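# Tuck chair under desk and park cart in bay

## Task

Roll the office chair fully beneath the desk so that it finishes upright with every wheel on the floor, and put the utility cart in the yellow-taped bay with each of its four wheels strictly inside the tape and none on it. The desk must stay roughly where it was, with its load still on top and nothing hanging over its edges. The robot must not topple or finish leaning, or the task fails. At the end, release whatever is held and back the robot away.

## Robot and tools

ROBOT. TidyBot++: one mobile base (0.54 m long, 0.50 m wide, 0.38 m tall) on four driven casters, carrying a single seven-joint arm with a two-finger gripper. The shoulder sits 0.12 m ahead of the base centre, 0.68 m up. Folded (the start), the hand points down, reaches up to 0.08 m beyond the base front, and the elbow rises to 1.15 m. Arm lengths: upper arm 0.42 m, forearm 0.31 m, hand 0.31 m from wrist to the reported hand point. Cameras: base_camera (fixed on the base, looking forward and down) and wrist_camera (on the hand, looking along it).

FRAMES. Base frame: origin on the floor below the base centre, x ahead, y to the left, z up, metres. hand_pose and "target" use it; hand_pose is the point midway between the finger pads, its z axis runs out along the fingers, its y axis is the opening direction. Odometry frame: the base frame as it was at scene start; base_odometry uses it, heading in rad (-3.142 to 3.142, positive = left). Odometry counts wheel turns only, so slip looks like travel, and it drifts a few cm and degrees over many moves. base_tilt is in degrees, forward and right positive.

move. One action per call; returns state plus images. Arguments:
- base: object of relative offsets from where the base is when the command begins, measured along its own axes at that moment. translate_m (metres, forward +, -2 to 2), strafe_m (metres, left +, -2 to 2), rotate_rad (radians, counter-clockwise from above +, -6.3 to 6.3). Translate and strafe together give one straight-line move.
- joints: absolute targets by name. joint_1_rad (any angle; spins whole arm about vertical, positive = clockwise from above, the reverse of heading), joint_2_rad (-2.249 to 2.249, shoulder, 0 = upper arm vertical, + leans forward), joint_3_rad (any angle), joint_4_rad (-2.579 to 2.579, elbow, 0 straight, negative bends forward when joint_3_rad is 3.14), joint_5_rad (any), joint_6_rad (-2.099 to 2.099, wrist), joint_7_rad (any; with hand down, + is counter-clockwise from above; at 1.57 fingers open left/right), gripper_pos (0 open to 1 closed; pad gap about 85 x (1 - gripper_pos) mm). Done tolerances: ±0.039 for joints 1-4, ±0.095 for 5-7, ±0.03 gripper. Any-angle joints go the short way; send steps below half a turn.
- target: one list of seven numbers [x, y, z, qw, qx, qy, qz], an absolute hand pose in the base frame, metres plus unit quaternion. With target, joints may only contain gripper_pos.
- speeds: caps for this action only: translate_m and strafe_m 0.05 to 0.5 m/s (give just one of them for a combined move), rotate_rad 0.1 to 1.57 rad/s.
- cameras: list of base_camera, wrist_camera or all; [] for none; omitted means all.
- blocking: true/omitted waits for all motion to settle; false returns in about 0.5 s while motion continues. A later move overrides only the parts it names.
No action exceeds 15 s; base moves time out after 14 s. Unknown keys make a call invalid; out-of-range values get it refused.

wait(seconds 0 to 10, cameras): lets time pass without new commands, then reports. stop(cameras): brakes all your running motions. zoom_image(camera, region [x0, y0, x1, y1] pixels, at most 504 by 504) enlarges part of the latest image. read_manual(section "licences") gives licence text only. finished_scene(scene: current scene number) ends the scene irreversibly; the goal must then hold with no robot help.

RESULTS. "pictures" lists which camera each image came from. "move" reads done, or the worst status. base_status, joint_status, hand_status: moving, done, off_target (rested away from target, may still be pushing), stopped, contact_stop or time_out (unplanned stops; later calls in that reply are skipped), not_followed (a safety check held back the targets; "joint command not followed" or "pose unreachable", with "cause:" for self-collision), torque_fault, limit_stop_at_motor_heat. hand_status done means within 10 mm and 2 degrees; hand_target is where the joint targets would place the hand. on_its_own lists uncommanded behaviour. motor_effort: percent of each motor's maximum, signed, with the last action's peak in brackets; readings carry offsets and noise. ARM HIT means the arm struck the base or itself. MOTOR HOT appears at 60 °C; at 75 °C an OVER-TEMPERATURE FAULT lets the arm sag for 30-60 s, after which resend targets. Base done only means the wheels turned the commanded amount.

HAND TARGETS. Expect errors of up to about 3 cm; fix by adding (wanted - measured hand_pose) to the last target. To hold still, resend hand_target, not hand_pose. Loads make the arm sag; never command a joint to its current reading while carrying something. Unreachable poses wander up to 10 s and end time_out. Low, forward poses near the base can fail or drive the arm into the base; nothing prevents arm-base contact. Hand pointing down reaches at most about 0.94 m high, only near the base.

CAUTIONS. Creep slowly before the base touches anything, including the chair or cart you intend to push. A blocked base keeps shoving until timeout. Arm contact 0.6 m or more above the floor while driving or turning can tip the robot; horizontal pulls on a raised hand can lift wheels; reaching far over furniture or swinging a stretched arm can tip it too. Retracting the arm or backing off rights a slight lean. Torque faults (limits 104.5 N m joints 1-4, 51.3 N m joints 5-7) freeze the arm for 10 s. Avoid dropping things, releasing moving parts, slams, heavy pushes, and overloading the gripper. Loose objects may be nudged and held parts briefly tugged. Release and drive clear before finishing; a faster finish is better.

Each tool is called after "Request:" as name([rows], argument=value, ...), one row to a line, values as JSON.

## Session

Request:
move()

Scene clock: 0.00 s.
base_odometry: x=+0.000 y=+0.000 heading=+0.000
base_tilt: forward=+0.5 right=+0.6
base_status: not commanded
joint_positions: joint_1_rad=-0.026 joint_2_rad=-0.393 joint_3_rad=+3.131 joint_4_rad=-2.510 joint_5_rad=-0.049 joint_6_rad=-0.907 joint_7_rad=+1.532 gripper_pos=+0.000
joint_status: not commanded
motor_effort: joint_1_rad=+0 joint_2_rad=+0 joint_3_rad=+1 joint_4_rad=+14 joint_5_rad=-1 joint_6_rad=+1 joint_7_rad=+0
hand_pose: x=+0.2622 y=+0.0182 z=+0.5981 quat_wxyz=(-0.020, +0.998, -0.015, +0.058) (m; base frame)
hand_target: x=+0.2623 y=+0.0182 z=+0.5981 quat_wxyz=(-0.020, +0.998, -0.015, +0.058) (m; base frame)
hand_status: not commanded
pictures: base_camera, wrist_camera
camera_calibration:
wrist_camera: T_world_to_cam=[[-0.01462, -0.996585, -0.0812702, 0.0774861], [-0.993313, 0.0237852, -0.112979, 0.383014], [0.114526, 0.079075, -0.990268, 0.68891], [0, 0, 0, 1]] pos_world=[0.302687, 0.0136358, 0.731775]

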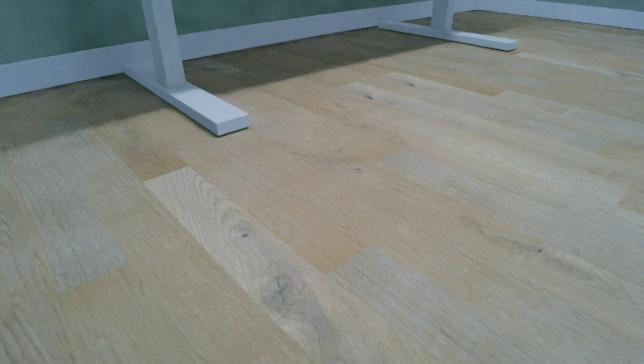

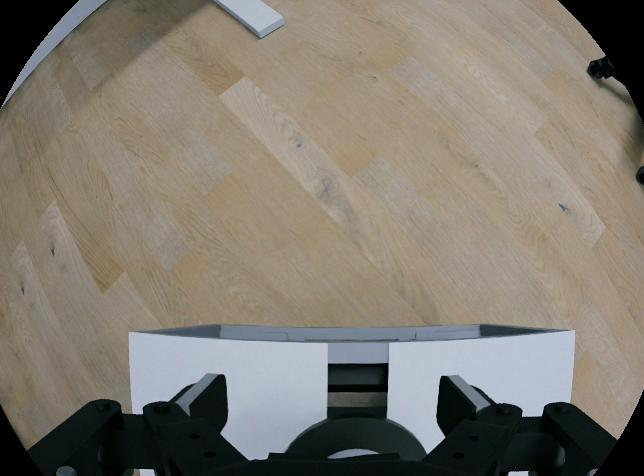

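Request:
move(joints={"joint_1_rad":0,"joint_2_rad":-0.1,"joint_3_rad":3.14,"joint_4_rad":-0.8,"joint_5_rad":0,"joint_6_rad":-1.3,"joint_7_rad":1.57})

Request:
move(base={"rotate_rad":-1.0})

Request:
move(base={"rotate_rad":-1.2})

Request:
move(base={"rotate_rad":-1.2})

Scene clock: 3.13 s.
move: done
base_odometry: x=+0.000 y=+0.000 heading=+0.000
base_tilt: forward=+0.5 right=+0.5
base_status: not commanded
joint_positions: joint_1_rad=-0.026 joint_2_rad=-0.114 joint_3_rad=+3.131 joint_4_rad=-0.819 joint_5_rad=-0.049 joint_6_rad=-1.252 joint_7_rad=+1.532 gripper_pos=+0.000
joint_status: all done
motor_effort: joint_1_rad=+1(2) joint_2_rad=-11(13) joint_3_rad=+1(2) joint_4_rad=+15(19) joint_5_rad=-1(2) joint_6_rad=+8(9) joint_7_rad=+0(2)
hand_pose: x=+0.5621 y=+0.0324 z=+1.2223 quat_wxyz=(-0.044, +0.829, +0.006, +0.557) (m; base frame)
hand_target: x=+0.5625 y=+0.0021 z=+1.2114 quat_wxyz=(-0.001, +0.841, +0.000, +0.540) (m; base frame)
hand_status: not commanded
pictures: base_camera, wrist_camera
camera_calibration:
wrist_camera: T_world_to_cam=[[0.0989597, -0.99237, -0.073547, 0.0733522], [-0.380919, 0.0305023, -0.924105, 1.39801], [0.919297, 0.119465, -0.374994, 0.0658713], [0, 0, 0, 1]] pos_world=[0.464715, 0.0222807, 1.32201]

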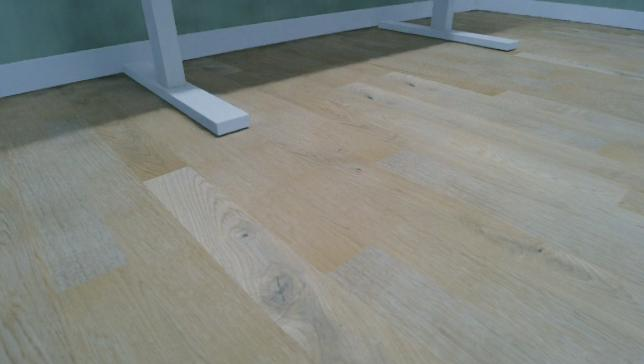

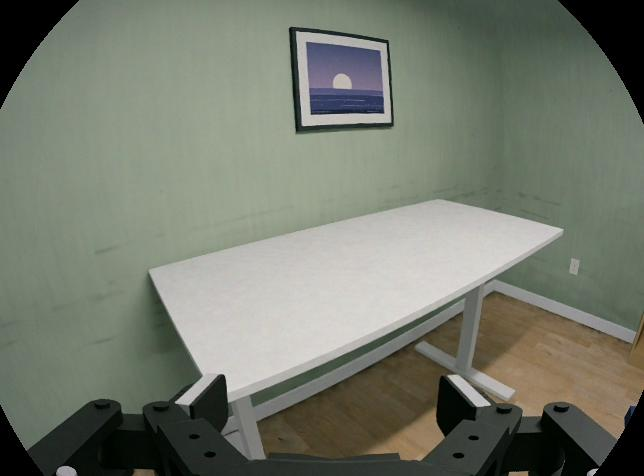

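Scene clock: 5.07 s.
move: done
base_odometry: x=+0.000 y=+0.000 heading=-0.999
base_tilt: forward=+0.6 right=+0.6
base_status: done
joint_positions: joint_1_rad=-0.017 joint_2_rad=-0.100 joint_3_rad=+3.137 joint_4_rad=-0.819 joint_5_rad=-0.045 joint_6_rad=-1.253 joint_7_rad=+1.532 gripper_pos=+0.000
joint_status: not commanded
motor_effort: joint_1_rad=+1(2) joint_2_rad=-12(14) joint_3_rad=+1(3) joint_4_rad=+15(16) joint_5_rad=-1(2) joint_6_rad=+8(8) joint_7_rad=+0(1)
hand_pose: x=+0.5697 y=+0.0246 z=+1.2160 quat_wxyz=(-0.038, +0.833, -0.001, +0.551) (m; base frame)
hand_target: x=+0.5625 y=+0.0021 z=+1.2114 quat_wxyz=(-0.001, +0.841, +0.000, +0.540) (m; base frame)
hand_status: not commanded
pictures: base_camera, wrist_camera
camera_calibration:
wrist_camera: T_world_to_cam=[[0.0806153, -0.994117, -0.0723369, 0.073424], [-0.393496, 0.0349368, -0.918662, 1.3958], [0.915785, 0.102523, -0.388365, 0.0760597], [0, 0, 0, 1]] pos_world=[0.473669, 0.0164293, 1.31712]

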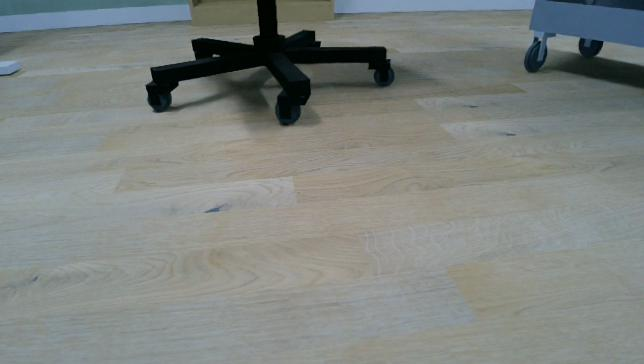

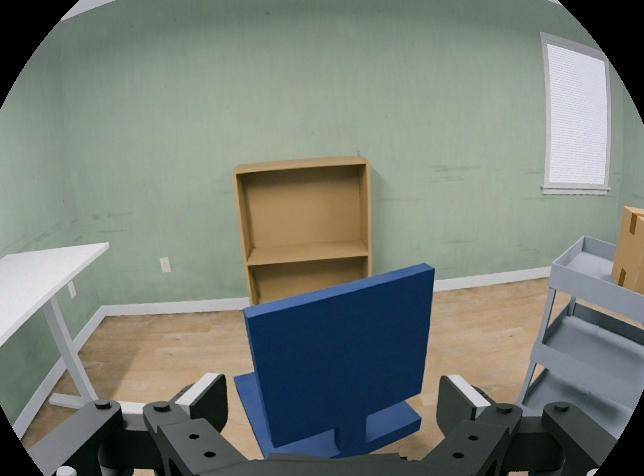

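Scene clock: 7.13 s.
move: done
base_odometry: x=+0.000 y=+0.000 heading=-2.199
base_tilt: forward=+0.6 right=+0.5
base_status: done
joint_positions: joint_1_rad=-0.014 joint_2_rad=-0.098 joint_3_rad=+3.140 joint_4_rad=-0.818 joint_5_rad=-0.042 joint_6_rad=-1.253 joint_7_rad=+1.532 gripper_pos=+0.000
joint_status: not commanded
motor_effort: joint_1_rad=+1(3) joint_2_rad=-12(15) joint_3_rad=+1(3) joint_4_rad=+14(16) joint_5_rad=-1(2) joint_6_rad=+7(8) joint_7_rad=-1(1)
hand_pose: x=+0.5711 y=+0.0211 z=+1.2149 quat_wxyz=(-0.035, +0.834, -0.004, +0.550) (m; base frame)
hand_target: x=+0.5625 y=+0.0021 z=+1.2114 quat_wxyz=(-0.001, +0.841, +0.000, +0.540) (m; base frame)
hand_status: not commanded
pictures: base_camera, wrist_camera
camera_calibration:
wrist_camera: T_world_to_cam=[[0.072708, -0.9948, -0.0713263, 0.073009], [-0.395524, 0.0368912, -0.917715, 1.39542], [0.915573, 0.0949364, -0.390785, 0.077914], [0, 0, 0, 1]] pos_world=[0.475278, 0.0137536, 1.31625]

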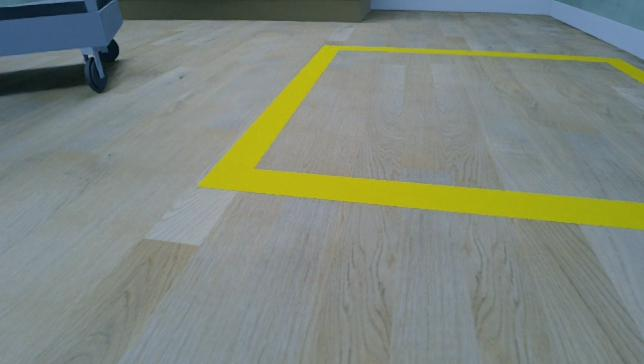

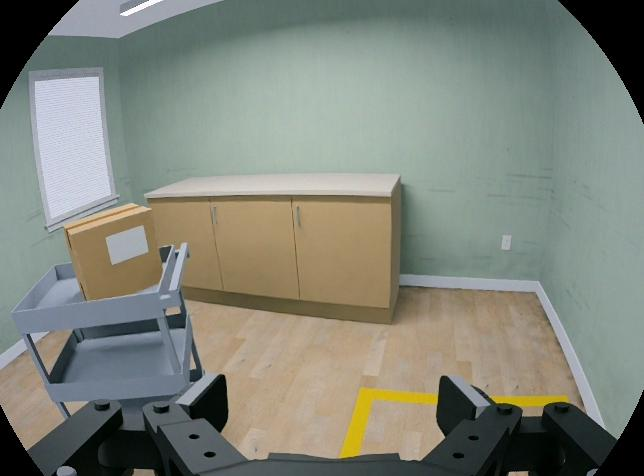

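Scene clock: 9.17 s.
move: done
base_odometry: x=+0.000 y=+0.000 heading=+2.885
base_tilt: forward=+0.5 right=+0.6
base_status: done
joint_positions: joint_1_rad=-0.012 joint_2_rad=-0.097 joint_3_rad=+3.141 joint_4_rad=-0.818 joint_5_rad=-0.041 joint_6_rad=-1.253 joint_7_rad=+1.532 gripper_pos=+0.000
joint_status: not commanded
motor_effort: joint_1_rad=+1(2) joint_2_rad=-12(15) joint_3_rad=+1(3) joint_4_rad=+14(16) joint_5_rad=-1(2) joint_6_rad=+7(8) joint_7_rad=+0(1)
hand_pose: x=+0.5718 y=+0.0189 z=+1.2144 quat_wxyz=(-0.034, +0.834, -0.006, +0.550) (m; base frame)
hand_target: x=+0.5625 y=+0.0021 z=+1.2114 quat_wxyz=(-0.001, +0.841, +0.000, +0.540) (m; base frame)
hand_status: not commanded
pictures: base_camera, wrist_camera
camera_calibration:
wrist_camera: T_world_to_cam=[[0.0680125, -0.995184, -0.0705896, 0.0726205], [-0.396341, 0.0379798, -0.917318, 1.39527], [0.915581, 0.0903666, -0.391849, 0.0787398], [0, 0, 0, 1]] pos_world=[0.475969, 0.0121633, 1.31588]

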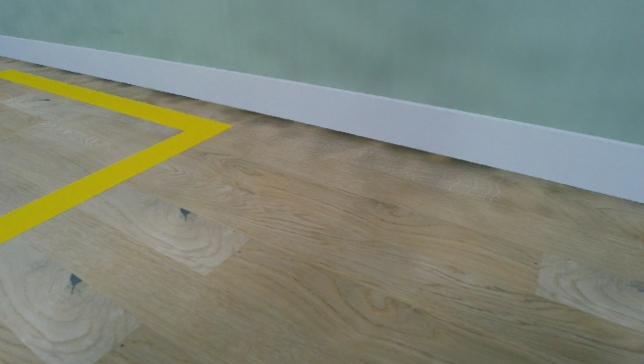

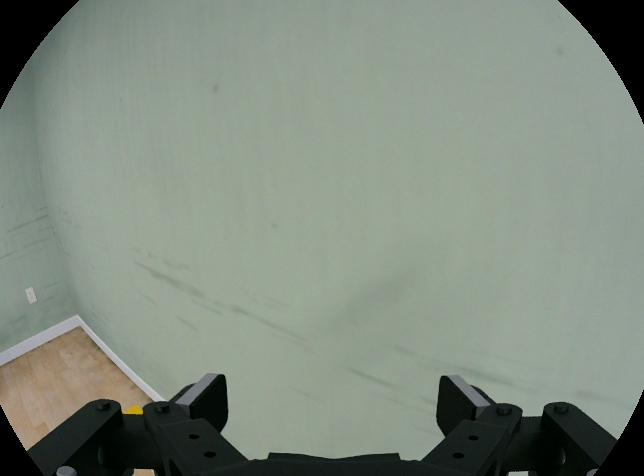

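Request:
move(base={"rotate_rad":1.748})

Request:
move(base={"translate_m":0.5}, joints={"joint_6_rad":-1.6})

Scene clock: 13.17 s.
move: done
base_odometry: x=+0.000 y=+0.000 heading=-1.651
base_tilt: forward=+0.5 right=+0.5
base_status: done
joint_positions: joint_1_rad=-0.011 joint_2_rad=-0.096 joint_3_rad=+3.140 joint_4_rad=-0.818 joint_5_rad=-0.040 joint_6_rad=-1.254 joint_7_rad=+1.532 gripper_pos=+0.000
joint_status: not commanded
motor_effort: joint_1_rad=+1(3) joint_2_rad=-12(15) joint_3_rad=+1(3) joint_4_rad=+15(16) joint_5_rad=-1(2) joint_6_rad=+8(8) joint_7_rad=+0(1)
hand_pose: x=+0.5725 y=+0.0189 z=+1.2137 quat_wxyz=(-0.033, +0.835, -0.006, +0.549) (m; base frame)
hand_target: x=+0.5625 y=+0.0021 z=+1.2114 quat_wxyz=(-0.001, +0.841, +0.000, +0.540) (m; base frame)
hand_status: not commanded
pictures: base_camera, wrist_camera
camera_calibration:
wrist_camera: T_world_to_cam=[[0.0674705, -0.995266, -0.0699576, 0.0719983], [-0.397752, 0.0374729, -0.916727, 1.39503], [0.915009, 0.0896779, -0.393341, 0.0799928], [0, 0, 0, 1]] pos_world=[0.476823, 0.0122082, 1.31536]

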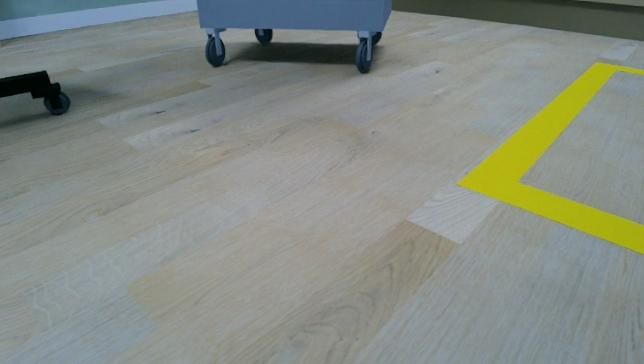

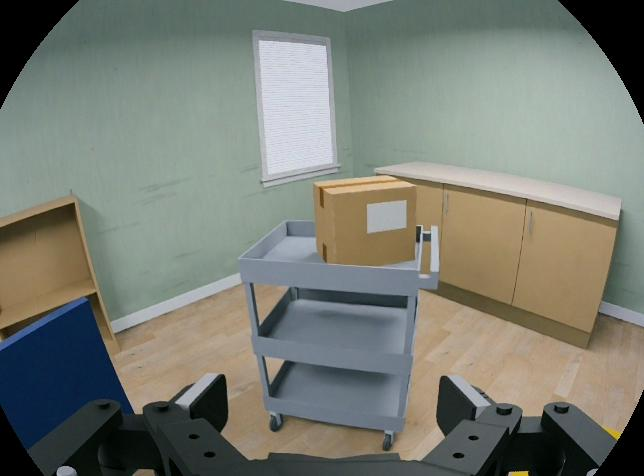

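Scene clock: 15.70 s.
move: done
base_odometry: x=-0.040 y=-0.498 heading=-1.650
base_tilt: forward=+0.6 right=+0.5
base_status: done
joint_positions: joint_1_rad=-0.011 joint_2_rad=-0.092 joint_3_rad=+3.140 joint_4_rad=-0.811 joint_5_rad=-0.040 joint_6_rad=-1.564 joint_7_rad=+1.532 gripper_pos=+0.000
joint_status: all done
motor_effort: joint_1_rad=+1(2) joint_2_rad=-11(16) joint_3_rad=+1(2) joint_4_rad=+14(15) joint_5_rad=-1(1) joint_6_rad=+6(9) joint_7_rad=+0(1)
hand_pose: x=+0.5225 y=+0.0189 z=+1.1344 quat_wxyz=(-0.029, +0.909, -0.004, +0.416) (m; base frame)
hand_target: x=+0.5116 y=+0.0020 z=+1.1335 quat_wxyz=(+0.000, +0.913, +0.000, +0.408) (m; base frame)
hand_status: not commanded
pictures: base_camera, wrist_camera
camera_calibration:
wrist_camera: T_world_to_cam=[[0.0532908, -0.995728, -0.0754002, 0.0834048], [-0.655202, 0.0221152, -0.75513, 1.25391], [0.753572, 0.0896438, -0.651225, 0.471411], [0, 0, 0, 1]] pos_world=[0.461881, 0.0130589, 1.26015]

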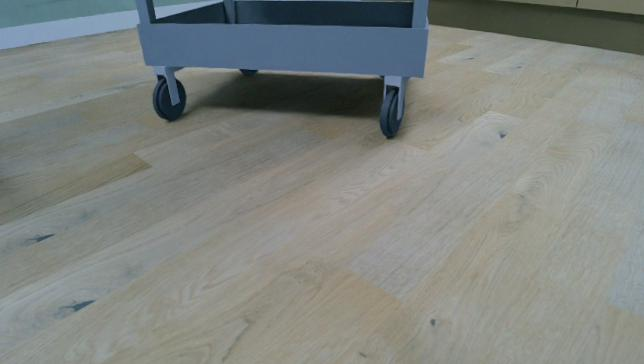

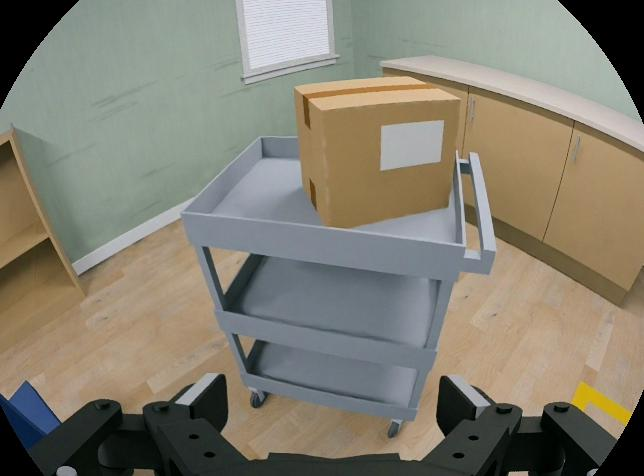

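Request:
move(base={"rotate_rad":0.27}, target=[0.5, 0, 0.9, 0, 1, 0, 0])

Request:
move(base={"translate_m":0.4,"strafe_m":-0.12}, speeds={"translate_m":0.25})

Scene clock: 17.93 s.
move: off_target
base_odometry: x=-0.040 y=-0.499 heading=-1.380
base_tilt: forward=+0.5 right=+0.6
base_status: done
joint_positions: joint_1_rad=-0.011 joint_2_rad=+0.219 joint_3_rad=+3.164 joint_4_rad=-0.963 joint_5_rad=-0.040 joint_6_rad=-1.914 joint_7_rad=+1.532 gripper_pos=+0.000
joint_status: not commanded
motor_effort: joint_1_rad=+0(2) joint_2_rad=-24(30) joint_3_rad=+0(2) joint_4_rad=+14(17) joint_5_rad=-1(2) joint_6_rad=+0(7) joint_7_rad=-1(1)
hand_pose: x=+0.5157 y=+0.0096 z=+0.9010 quat_wxyz=(-0.017, +0.999, -0.018, +0.023) (m; base frame)
hand_target: x=+0.5000 y=+0.0000 z=+0.9000 quat_wxyz=(+0.000, +1.000, +0.000, +0.000) (m; base frame)
hand_status: off_target (0.018 m and 3.8 deg from the pose sent, 0.236 m and 49.3 deg at the start)
pictures: base_camera, wrist_camera
camera_calibration:
wrist_camera: T_world_to_cam=[[-0.0245807, -0.996968, -0.0738227, 0.0956909], [-0.998693, 0.0277989, -0.0428881, 0.608755], [0.0448103, 0.072672, -0.996349, 1.00195], [0, 0, 0, 1]] pos_world=[0.565414, 0.00566449, 1.03146]

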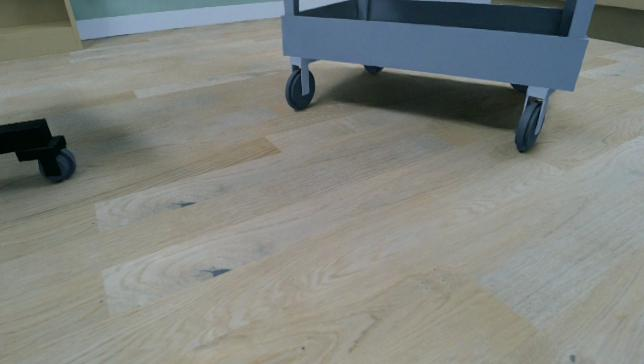

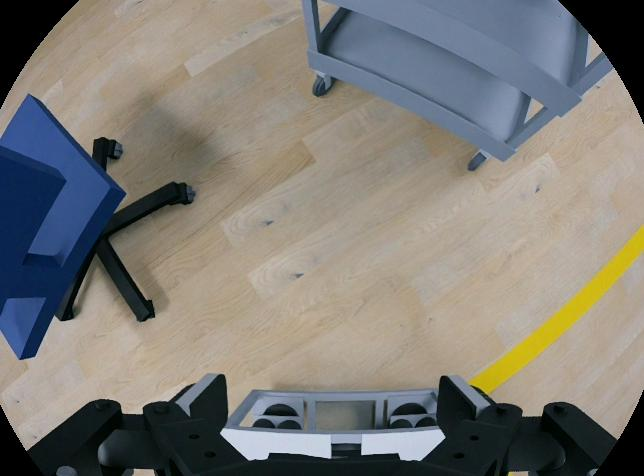

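Scene clock: 20.47 s.
move: done
base_odometry: x=-0.082 y=-0.914 heading=-1.379
base_tilt: forward=+0.6 right=+0.6
base_status: done
joint_positions: joint_1_rad=-0.011 joint_2_rad=+0.219 joint_3_rad=+3.165 joint_4_rad=-0.963 joint_5_rad=-0.040 joint_6_rad=-1.920 joint_7_rad=+1.532 gripper_pos=+0.000
joint_status: not commanded
motor_effort: joint_1_rad=+0(2) joint_2_rad=-24(27) joint_3_rad=+0(1) joint_4_rad=+15(15) joint_5_rad=-1(2) joint_6_rad=+1(2) joint_7_rad=+0(1)
hand_pose: x=+0.5139 y=+0.0093 z=+0.9009 quat_wxyz=(-0.016, +1.000, -0.018, +0.020) (m; base frame)
hand_target: x=+0.5000 y=+0.0000 z=+0.9000 quat_wxyz=(+0.000, +1.000, +0.000, +0.000) (m; base frame)
hand_status: not commanded
pictures: base_camera, wrist_camera
camera_calibration:
wrist_camera: T_world_to_cam=[[-0.0256842, -0.996967, -0.073465, 0.0955837], [-0.998909, 0.028463, -0.0370319, 0.601797], [0.0390106, 0.0724337, -0.99661, 1.00517], [0, 0, 0, 1]] pos_world=[0.564383, 0.00535627, 1.03107]

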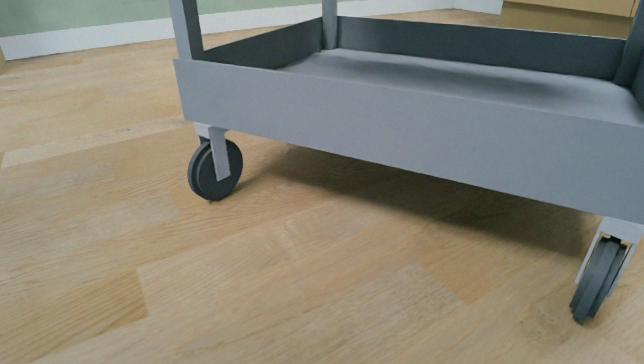

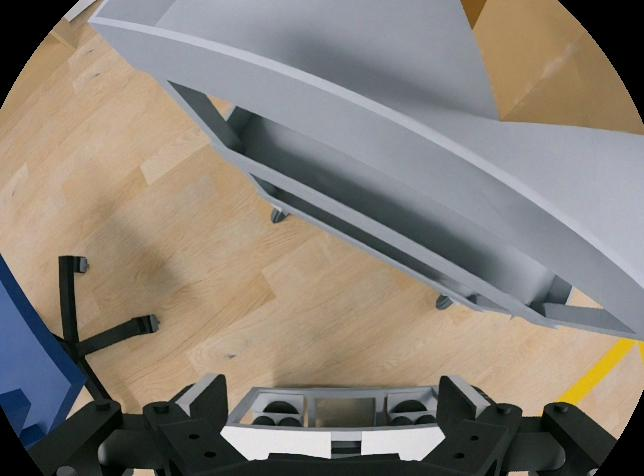

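Request:
move(joints={"joint_7_rad":2.69})

Scene clock: 22.50 s.
move: done
base_odometry: x=-0.082 y=-0.914 heading=-1.379
base_tilt: forward=+0.6 right=+0.6
base_status: not commanded
joint_positions: joint_1_rad=-0.011 joint_2_rad=+0.219 joint_3_rad=+3.165 joint_4_rad=-0.963 joint_5_rad=-0.040 joint_6_rad=-1.920 joint_7_rad=+2.626 gripper_pos=+0.000
joint_status: all done
motor_effort: joint_1_rad=+0(1) joint_2_rad=-24(25) joint_3_rad=+1(1) joint_4_rad=+15(15) joint_5_rad=-1(2) joint_6_rad=+0(1) joint_7_rad=+0(1)
hand_pose: x=+0.5139 y=+0.0093 z=+0.9009 quat_wxyz=(-0.004, +0.863, +0.504, +0.025) (m; base frame)
hand_target: x=+0.5000 y=+0.0000 z=+0.9000 quat_wxyz=(+0.000, +0.850, +0.526, +0.000) (m; base frame)
hand_status: not commanded
pictures: base_camera, wrist_camera
camera_calibration:
wrist_camera: T_world_to_cam=[[0.875565, -0.482644, -0.0210087, -0.419588], [-0.483088, -0.874393, -0.0454149, 0.352682], [0.00354935, 0.0499127, -0.998747, 1.02553], [0, 0, 0, 1]] pos_world=[0.534113, 0.0546843, 1.03145]

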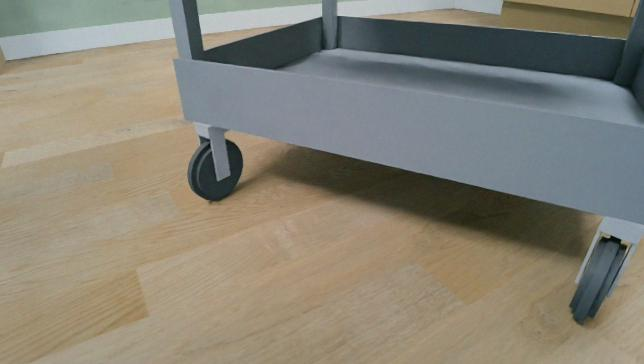

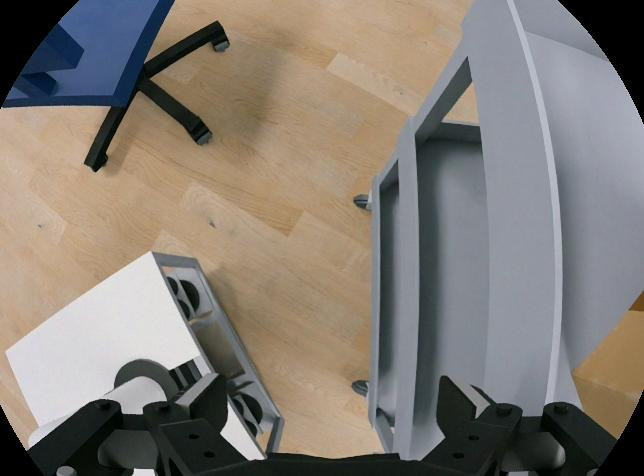

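Request:
move(target=[0.71, -0.03, 0.89, 0.0, 0.850, 0.526, 0.0])

Scene clock: 24.63 s.
move: off_target
base_odometry: x=-0.082 y=-0.914 heading=-1.379
base_tilt: forward=+0.6 right=+0.6
base_status: not commanded
joint_positions: joint_1_rad=+0.091 joint_2_rad=+0.611 joint_3_rad=+3.118 joint_4_rad=-0.567 joint_5_rad=-0.034 joint_6_rad=-1.957 joint_7_rad=+2.673 gripper_pos=+0.000
joint_status: not commanded
motor_effort: joint_1_rad=+0(3) joint_2_rad=-38(41) joint_3_rad=+0(2) joint_4_rad=+14(15) joint_5_rad=-1(2) joint_6_rad=+0(1) joint_7_rad=+0(1)
hand_pose: x=+0.6518 y=-0.0293 z=+0.8357 quat_wxyz=(-0.017, +0.867, +0.498, +0.015) (m; base frame)
hand_target: x=+0.6480 y=-0.0295 z=+0.8370 quat_wxyz=(-0.033, +0.875, +0.484, +0.019) (m; base frame)
hand_status: off_target (0.080 m and 4.6 deg from the pose sent, 0.200 m and 4.1 deg at the start; a joint's target at an end of its range on 27 of 50 steps)
pictures: base_camera, wrist_camera
camera_calibration:
wrist_camera: T_world_to_cam=[[0.86788, -0.493744, -0.0547944, -0.527388], [-0.496028, -0.867332, -0.0411249, 0.387631], [-0.0272197, 0.062871, -0.99765, 0.981405], [0, 0, 0, 1]] pos_world=[0.676699, 0.0141087, 0.966142]

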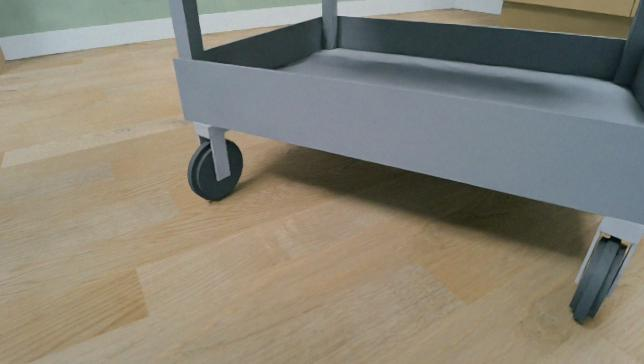

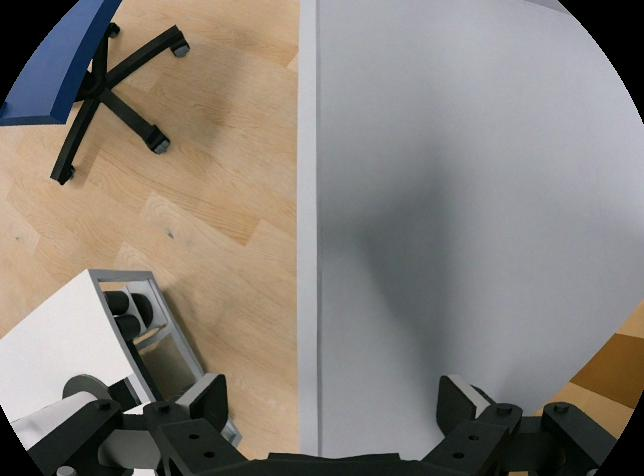

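Request:
move(target=[0.645, -0.025, 0.765, 0.0, 0.862, 0.507, 0.0])

Request:
move(joints={"gripper_pos":1})

Scene clock: 26.27 s.
move: off_target
base_odometry: x=-0.082 y=-0.914 heading=-1.379
base_tilt: forward=+0.5 right=+0.5
base_status: not commanded
joint_positions: joint_1_rad=+0.103 joint_2_rad=+0.503 joint_3_rad=+3.022 joint_4_rad=-0.872 joint_5_rad=+0.031 joint_6_rad=-1.700 joint_7_rad=+2.673 gripper_pos=+0.000
joint_status: not commanded
motor_effort: joint_1_rad=-2(2) joint_2_rad=-25(38) joint_3_rad=-2(2) joint_4_rad=+9(15) joint_5_rad=-3(3) joint_6_rad=-2(3) joint_7_rad=+0(1)
hand_pose: x=+0.6495 y=-0.0139 z=+0.8030 quat_wxyz=(+0.007, +0.853, +0.521, +0.037) (m; base frame)
hand_target: x=+0.6450 y=-0.0250 z=+0.7650 quat_wxyz=(+0.000, +0.862, +0.507, +0.000) (m; base frame)
hand_status: off_target (0.040 m and 4.7 deg from the pose sent, 0.071 m and 2.8 deg at the start)
pictures: base_camera, wrist_camera
camera_calibration:
wrist_camera: T_world_to_cam=[[0.893988, -0.447969, 0.0104812, -0.588407], [-0.446834, -0.892986, -0.0539966, 0.376529], [0.0335483, 0.0435889, -0.998486, 0.908712], [0, 0, 0, 1]] pos_world=[0.663789, 0.0330375, 0.933835]

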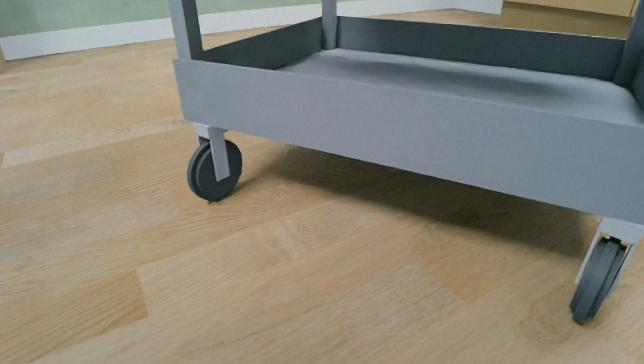

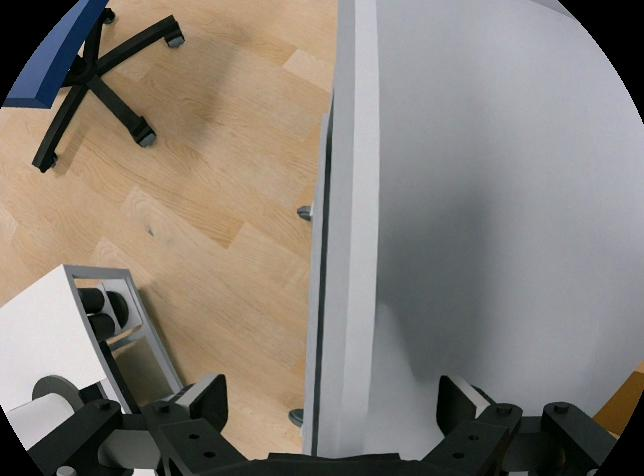

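Scene clock: 27.53 s.
move: off_target
base_odometry: x=-0.082 y=-0.914 heading=-1.379
base_tilt: forward=+0.6 right=+0.6
base_status: not commanded
joint_positions: joint_1_rad=+0.111 joint_2_rad=+0.491 joint_3_rad=+3.007 joint_4_rad=-0.882 joint_5_rad=+0.033 joint_6_rad=-1.714 joint_7_rad=+2.655 gripper_pos=+0.947
joint_status: gripper_pos off_target (ended at +0.947, target +1.000)
motor_effort: joint_1_rad=-1(6) joint_2_rad=-23(26) joint_3_rad=+0(4) joint_4_rad=+9(12) joint_5_rad=+1(6) joint_6_rad=+7(9) joint_7_rad=+0(6)
hand_pose: x=+0.6409 y=-0.0126 z=+0.8057 quat_wxyz=(+0.002, +0.856, +0.516, +0.033) (m; base frame)
hand_target: x=+0.6450 y=-0.0250 z=+0.7650 quat_wxyz=(+0.000, +0.862, +0.507, +0.000) (m; base frame)
hand_status: not commanded
pictures: base_camera, wrist_camera
camera_calibration:
wrist_camera: T_world_to_cam=[[0.888276, -0.459296, -0.00349009, -0.565358], [-0.458831, -0.886978, -0.052392, 0.380493], [0.0209678, 0.0481399, -0.99862, 0.919846], [0, 0, 0, 1]] pos_world=[0.657489, 0.0335408, 0.936539]

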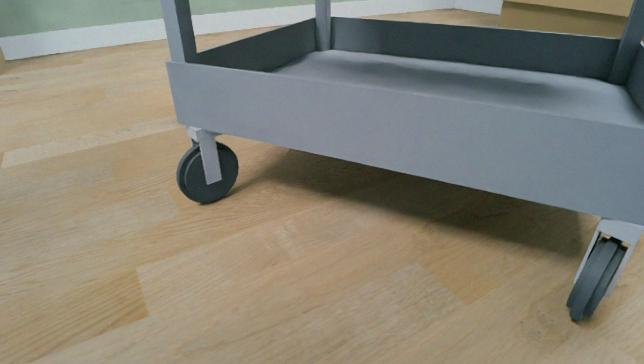

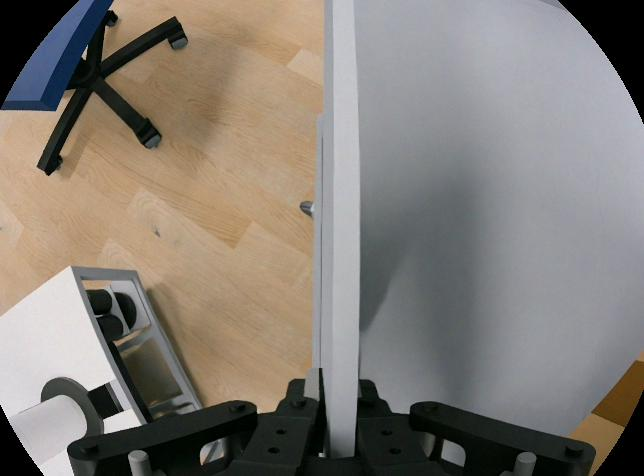

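Request:
move(target=[0.641, -0.015, 0.802, 0.0, 0.860, 0.510, 0.02])

Request:
move(base={"translate_m":-0.83,"strafe_m":-0.38}, speeds={"translate_m":0.12})

Request:
move(base={"rotate_rad":-0.72}, speeds={"rotate_rad":0.15})

Scene clock: 28.77 s.
move: done
base_odometry: x=-0.082 y=-0.914 heading=-1.379
base_tilt: forward=+0.5 right=+0.6
base_status: not commanded
joint_positions: joint_1_rad=+0.111 joint_2_rad=+0.497 joint_3_rad=+3.007 joint_4_rad=-0.870 joint_5_rad=+0.033 joint_6_rad=-1.725 joint_7_rad=+2.655 gripper_pos=+0.947
joint_status: not commanded
motor_effort: joint_1_rad=-1(2) joint_2_rad=-33(33) joint_3_rad=-1(1) joint_4_rad=+14(15) joint_5_rad=-1(1) joint_6_rad=+3(7) joint_7_rad=+0(1)
hand_pose: x=+0.6412 y=-0.0129 z=+0.8063 quat_wxyz=(+0.000, +0.856, +0.515, +0.031) (m; base frame)
hand_target: x=+0.6410 y=-0.0150 z=+0.8020 quat_wxyz=(+0.000, +0.860, +0.510, +0.020) (m; base frame)
hand_status: done (0.005 m and 1.4 deg from the pose sent, 0.004 m and 1.7 deg at the start)
pictures: base_camera, wrist_camera
camera_calibration:
wrist_camera: T_world_to_cam=[[0.888051, -0.459671, -0.00820727, -0.561836], [-0.459463, -0.886743, -0.0508019, 0.379521], [0.0160744, 0.0488856, -0.998675, 0.923661], [0, 0, 0, 1]] pos_world=[0.658468, 0.0331245, 0.937107]

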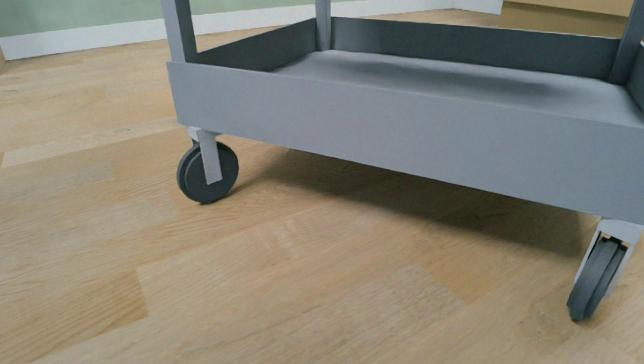

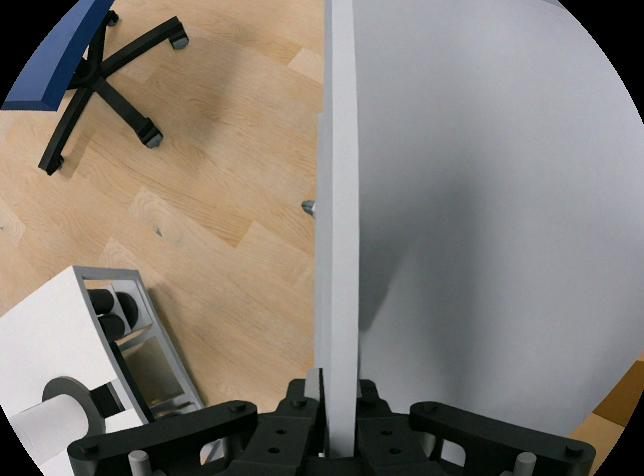

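Scene clock: 36.93 s.
move: done
base_odometry: x=-0.613 y=-0.172 heading=-1.379
base_tilt: forward=+0.5 right=+0.5
base_status: done
joint_positions: joint_1_rad=+0.117 joint_2_rad=+0.506 joint_3_rad=+3.002 joint_4_rad=-0.855 joint_5_rad=+0.034 joint_6_rad=-1.747 joint_7_rad=+2.658 gripper_pos=+0.949
joint_status: not commanded
motor_effort: joint_1_rad=-2(8) joint_2_rad=-33(37) joint_3_rad=-2(5) joint_4_rad=+13(16) joint_5_rad=-2(7) joint_6_rad=+0(5) joint_7_rad=+0(9)
hand_pose: x=+0.6392 y=-0.0145 z=+0.8063 quat_wxyz=(-0.005, +0.856, +0.516, +0.025) (m; base frame)
hand_target: x=+0.6410 y=-0.0150 z=+0.8020 quat_wxyz=(+0.000, +0.860, +0.510, +0.020) (m; base frame)
hand_status: not commanded
pictures: base_camera, wrist_camera
camera_calibration:
wrist_camera: T_world_to_cam=[[0.888412, -0.458478, -0.0228395, -0.549173], [-0.459046, -0.887228, -0.0458611, 0.372895], [0.000762481, 0.0512279, -0.998687, 0.933551], [0, 0, 0, 1]] pos_world=[0.658356, 0.0312355, 0.936884]

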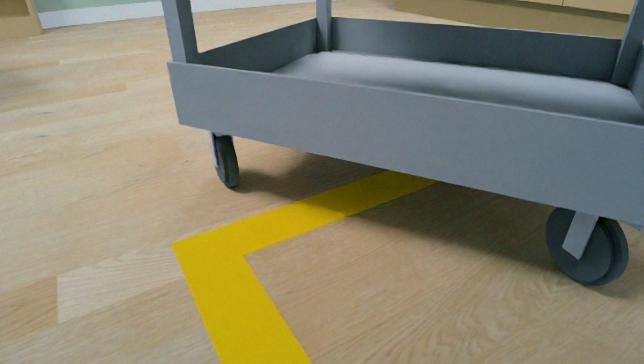

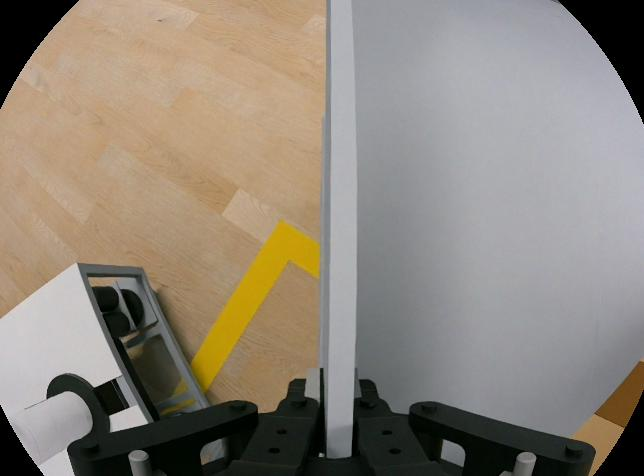

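Scene clock: 42.47 s.
move: done
base_odometry: x=-0.613 y=-0.172 heading=-2.099
base_tilt: forward=+0.6 right=+0.6
base_status: done
joint_positions: joint_1_rad=+0.113 joint_2_rad=+0.506 joint_3_rad=+2.995 joint_4_rad=-0.856 joint_5_rad=+0.034 joint_6_rad=-1.746 joint_7_rad=+2.658 gripper_pos=+0.949
joint_status: not commanded
motor_effort: joint_1_rad=-3(16) joint_2_rad=-33(36) joint_3_rad=-1(8) joint_4_rad=+13(18) joint_5_rad=+0(4) joint_6_rad=+1(6) joint_7_rad=-2(8)
hand_pose: x=+0.6392 y=-0.0097 z=+0.8064 quat_wxyz=(-0.006, +0.854, +0.520, +0.026) (m; base frame)
hand_target: x=+0.6410 y=-0.0150 z=+0.8020 quat_wxyz=(+0.000, +0.860, +0.510, +0.020) (m; base frame)
hand_status: not commanded
pictures: base_camera, wrist_camera
camera_calibration:
wrist_camera: T_world_to_cam=[[0.89304, -0.449362, -0.0235345, -0.549284], [-0.449977, -0.891685, -0.0491891, 0.374077], [0.00111836, 0.0545178, -0.998512, 0.933111], [0, 0, 0, 1]] pos_world=[0.657815, 0.0358608, 0.937197]

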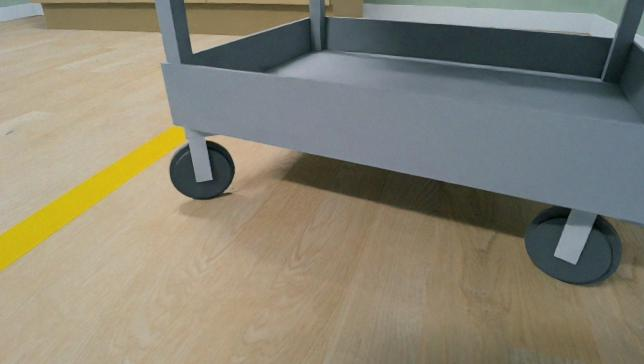

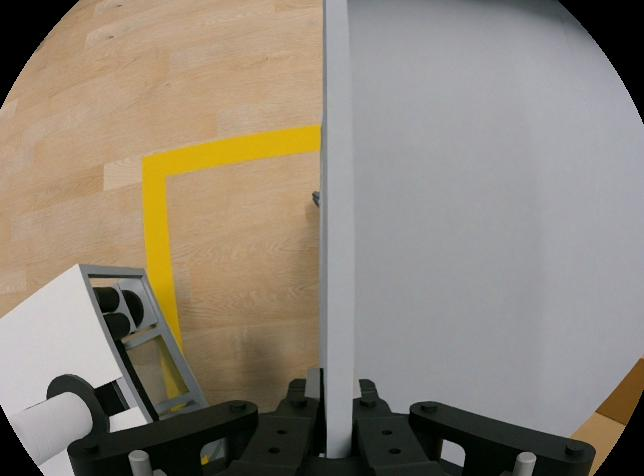

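Request:
move(joints={"gripper_pos":0})

Request:
move(target=[0.62, -0.01, 0.91, 0.0, 0.860, 0.510, 0.0])

Request:
move(base={"translate_m":-0.07,"strafe_m":0.4}, joints={"joint_1_rad":0,"joint_2_rad":-0.1,"joint_3_rad":3.14,"joint_4_rad":-0.8,"joint_5_rad":0,"joint_6_rad":-1.5,"joint_7_rad":1.57})

Scene clock: 43.80 s.
move: done
base_odometry: x=-0.613 y=-0.172 heading=-2.099
base_tilt: forward=+0.5 right=+0.5
base_status: not commanded
joint_positions: joint_1_rad=+0.113 joint_2_rad=+0.509 joint_3_rad=+2.995 joint_4_rad=-0.856 joint_5_rad=+0.034 joint_6_rad=-1.746 joint_7_rad=+2.658 gripper_pos=+0.000
joint_status: all done
motor_effort: joint_1_rad=+1(2) joint_2_rad=-35(36) joint_3_rad=-1(1) joint_4_rad=+15(16) joint_5_rad=-1(2) joint_6_rad=+0(3) joint_7_rad=+0(2)
hand_pose: x=+0.6396 y=-0.0097 z=+0.8049 quat_wxyz=(-0.007, +0.854, +0.520, +0.025) (m; base frame)
hand_target: x=+0.6410 y=-0.0150 z=+0.8020 quat_wxyz=(+0.000, +0.860, +0.510, +0.020) (m; base frame)
hand_status: not commanded
pictures: base_camera, wrist_camera
camera_calibration:
wrist_camera: T_world_to_cam=[[0.892979, -0.449327, -0.0263458, -0.547359], [-0.450095, -0.891681, -0.0481491, 0.373383], [-0.00185738, 0.0548543, -0.998493, 0.933452], [0, 0, 0, 1]] pos_world=[0.658572, 0.0357908, 0.935603]

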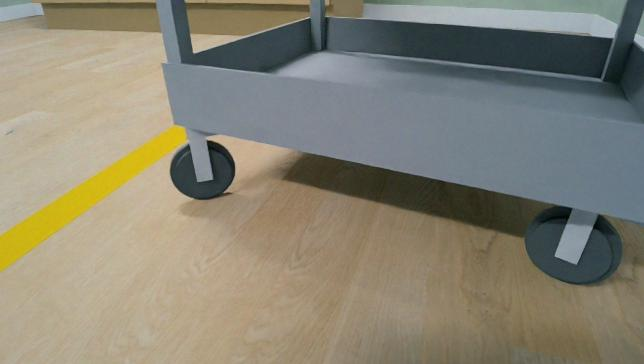

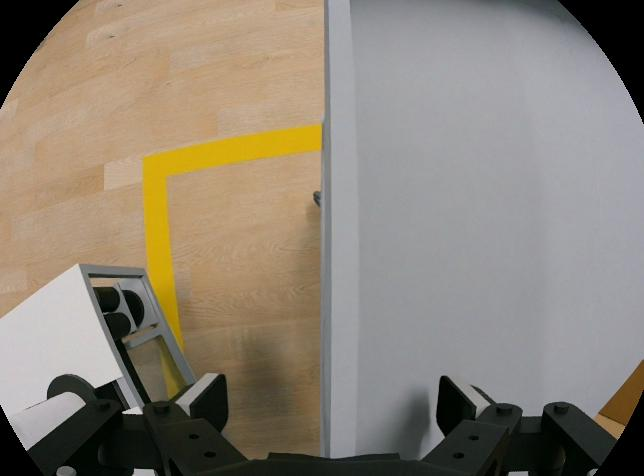

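Scene clock: 54.43 s.
move: time_out
base_odometry: x=-0.613 y=-0.172 heading=-2.098
base_tilt: forward=+0.5 right=+0.6
base_status: not commanded
joint_positions: joint_1_rad=+0.026 joint_2_rad=+0.727 joint_3_rad=+3.197 joint_4_rad=-0.028 joint_5_rad=-0.026 joint_6_rad=-2.051 joint_7_rad=+2.676 gripper_pos=+0.000
joint_status: not commanded
motor_effort: joint_1_rad=+0(4) joint_2_rad=-39(49) joint_3_rad=+0(2) joint_4_rad=+12(18) joint_5_rad=-1(2) joint_6_rad=+3(8) joint_7_rad=+0(1)
hand_pose: x=+0.7166 y=-0.0225 z=+0.9306 quat_wxyz=(+0.099, +0.851, +0.499, +0.135) (m; base frame)
hand_target: x=+0.7165 y=-0.0225 z=+0.9321 quat_wxyz=(+0.100, +0.850, +0.498, +0.136) (m; base frame)
hand_status: time_out (0.100 m and 19.2 deg from the pose sent, 0.107 m and 3.3 deg at the start; a joint's target at an end of its range on 288 of 300 steps)
pictures: base_camera, wrist_camera
camera_calibration:
wrist_camera: T_world_to_cam=[[0.838051, -0.476803, 0.265197, -0.851164], [-0.460167, -0.878855, -0.125934, 0.482538], [0.293115, -0.016496, -0.955935, 0.807236], [0, 0, 0, 1]] pos_world=[0.698754, 0.0315603, 1.05816]

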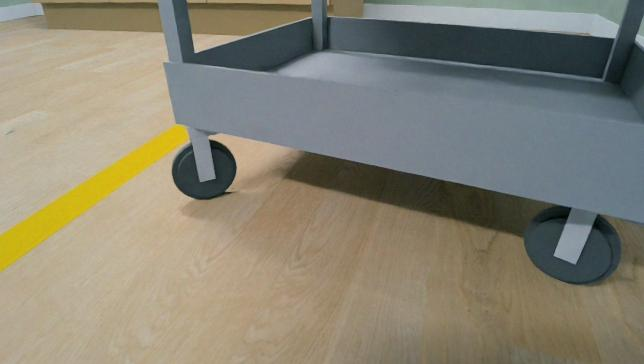

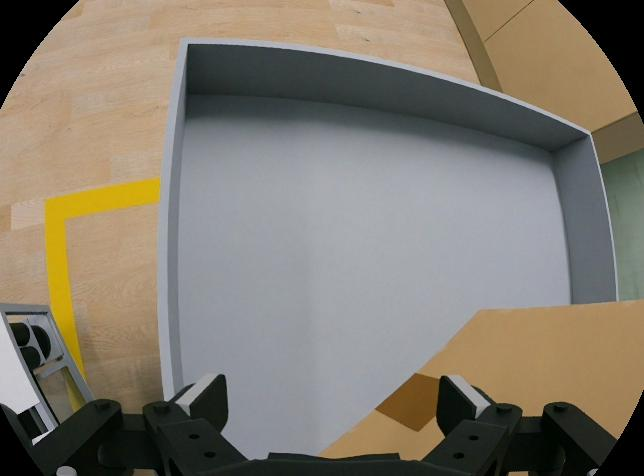

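not run: a stop that you did not command came earlier in this reply.

Request:
move(joints={"joint_1_rad":0,"joint_2_rad":-0.1,"joint_3_rad":3.14,"joint_4_rad":-0.8,"joint_5_rad":0,"joint_6_rad":-1.5,"joint_7_rad":1.57}, cameras=[])

Request:
move(base={"translate_m":-0.05,"strafe_m":0.5}, cameras=[])

Request:
move(base={"translate_m":1.09,"strafe_m":0.89,"rotate_rad":2.79})

Scene clock: 57.07 s.
move: done
base_odometry: x=-0.613 y=-0.172 heading=-2.098
base_tilt: forward=+0.5 right=+0.6
base_status: not commanded
joint_positions: joint_1_rad=+0.025 joint_2_rad=-0.096 joint_3_rad=+3.156 joint_4_rad=-0.781 joint_5_rad=-0.026 joint_6_rad=-1.534 joint_7_rad=+1.637 gripper_pos=+0.000
joint_status: all done
motor_effort: joint_1_rad=+0(2) joint_2_rad=-11(42) joint_3_rad=+1(2) joint_4_rad=+14(15) joint_5_rad=-1(2) joint_6_rad=+7(7) joint_7_rad=+0(2)
hand_pose: x=+0.5257 y=-0.0073 z=+1.1561 quat_wxyz=(+0.011, +0.895, +0.017, +0.445) (m; base frame)
hand_target: x=+0.5312 y=+0.0021 z=+1.1577 quat_wxyz=(+0.000, +0.891, +0.000, +0.454) (m; base frame)
hand_status: not commanded
pictures: none
No camera images: "cameras" was empty.

Scene clock: 59.37 s.
move: done
base_odometry: x=-0.156 y=-0.380 heading=-2.099
base_tilt: forward=+0.5 right=+0.5
base_status: done
joint_positions: joint_1_rad=+0.019 joint_2_rad=-0.096 joint_3_rad=+3.146 joint_4_rad=-0.782 joint_5_rad=-0.026 joint_6_rad=-1.533 joint_7_rad=+1.635 gripper_pos=+0.000
joint_status: not commanded
motor_effort: joint_1_rad=+1(2) joint_2_rad=-11(12) joint_3_rad=+0(2) joint_4_rad=+14(14) joint_5_rad=-1(2) joint_6_rad=+7(7) joint_7_rad=+0(1)
hand_pose: x=+0.5260 y=-0.0003 z=+1.1561 quat_wxyz=(+0.007, +0.895, +0.023, +0.445) (m; base frame)
hand_target: x=+0.5312 y=+0.0021 z=+1.1577 quat_wxyz=(+0.000, +0.891, +0.000, +0.454) (m; base frame)
hand_status: not commanded
pictures: none
No camera images: "cameras" was empty.

Scene clock: 64.23 s.
move: done
base_odometry: x=+0.064 y=-1.770 heading=+0.692
base_tilt: forward=+0.5 right=+0.6
base_status: done
joint_positions: joint_1_rad=+0.018 joint_2_rad=-0.101 joint_3_rad=+3.146 joint_4_rad=-0.786 joint_5_rad=-0.026 joint_6_rad=-1.530 joint_7_rad=+1.635 gripper_pos=+0.000
joint_status: not commanded
motor_effort: joint_1_rad=+1(2) joint_2_rad=-11(13) joint_3_rad=+1(2) joint_4_rad=+14(15) joint_5_rad=-1(2) joint_6_rad=+7(7) joint_7_rad=+0(1)
hand_pose: x=+0.5244 y=+0.0005 z=+1.1571 quat_wxyz=(+0.007, +0.894, +0.024, +0.447) (m; base frame)
hand_target: x=+0.5312 y=+0.0021 z=+1.1577 quat_wxyz=(+0.000, +0.891, +0.000, +0.454) (m; base frame)
hand_status: not commanded
pictures: base_camera, wrist_camera
camera_calibration:
wrist_camera: T_world_to_cam=[[0.0740905, -0.997113, 0.0166482, -0.0507296], [-0.600365, -0.0579276, -0.797625, 1.29319], [0.796286, 0.0491014, -0.602924, 0.408084], [0, 0, 0, 1]] pos_world=[0.455192, 0.00429069, 1.27837]

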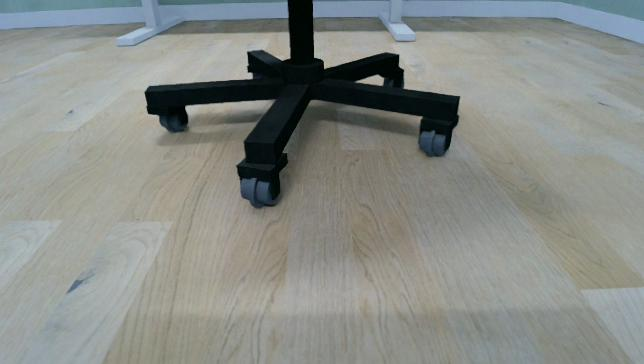

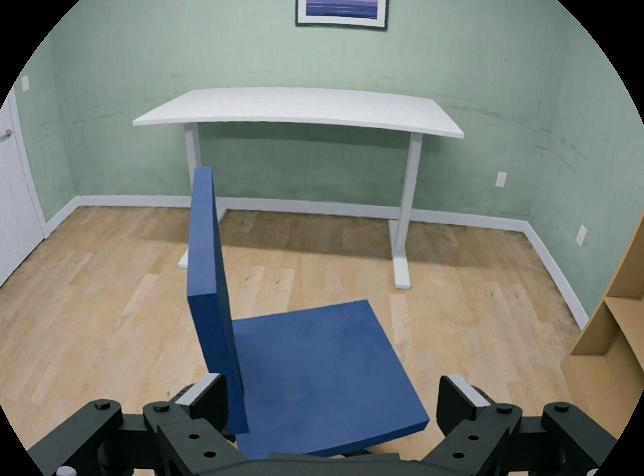

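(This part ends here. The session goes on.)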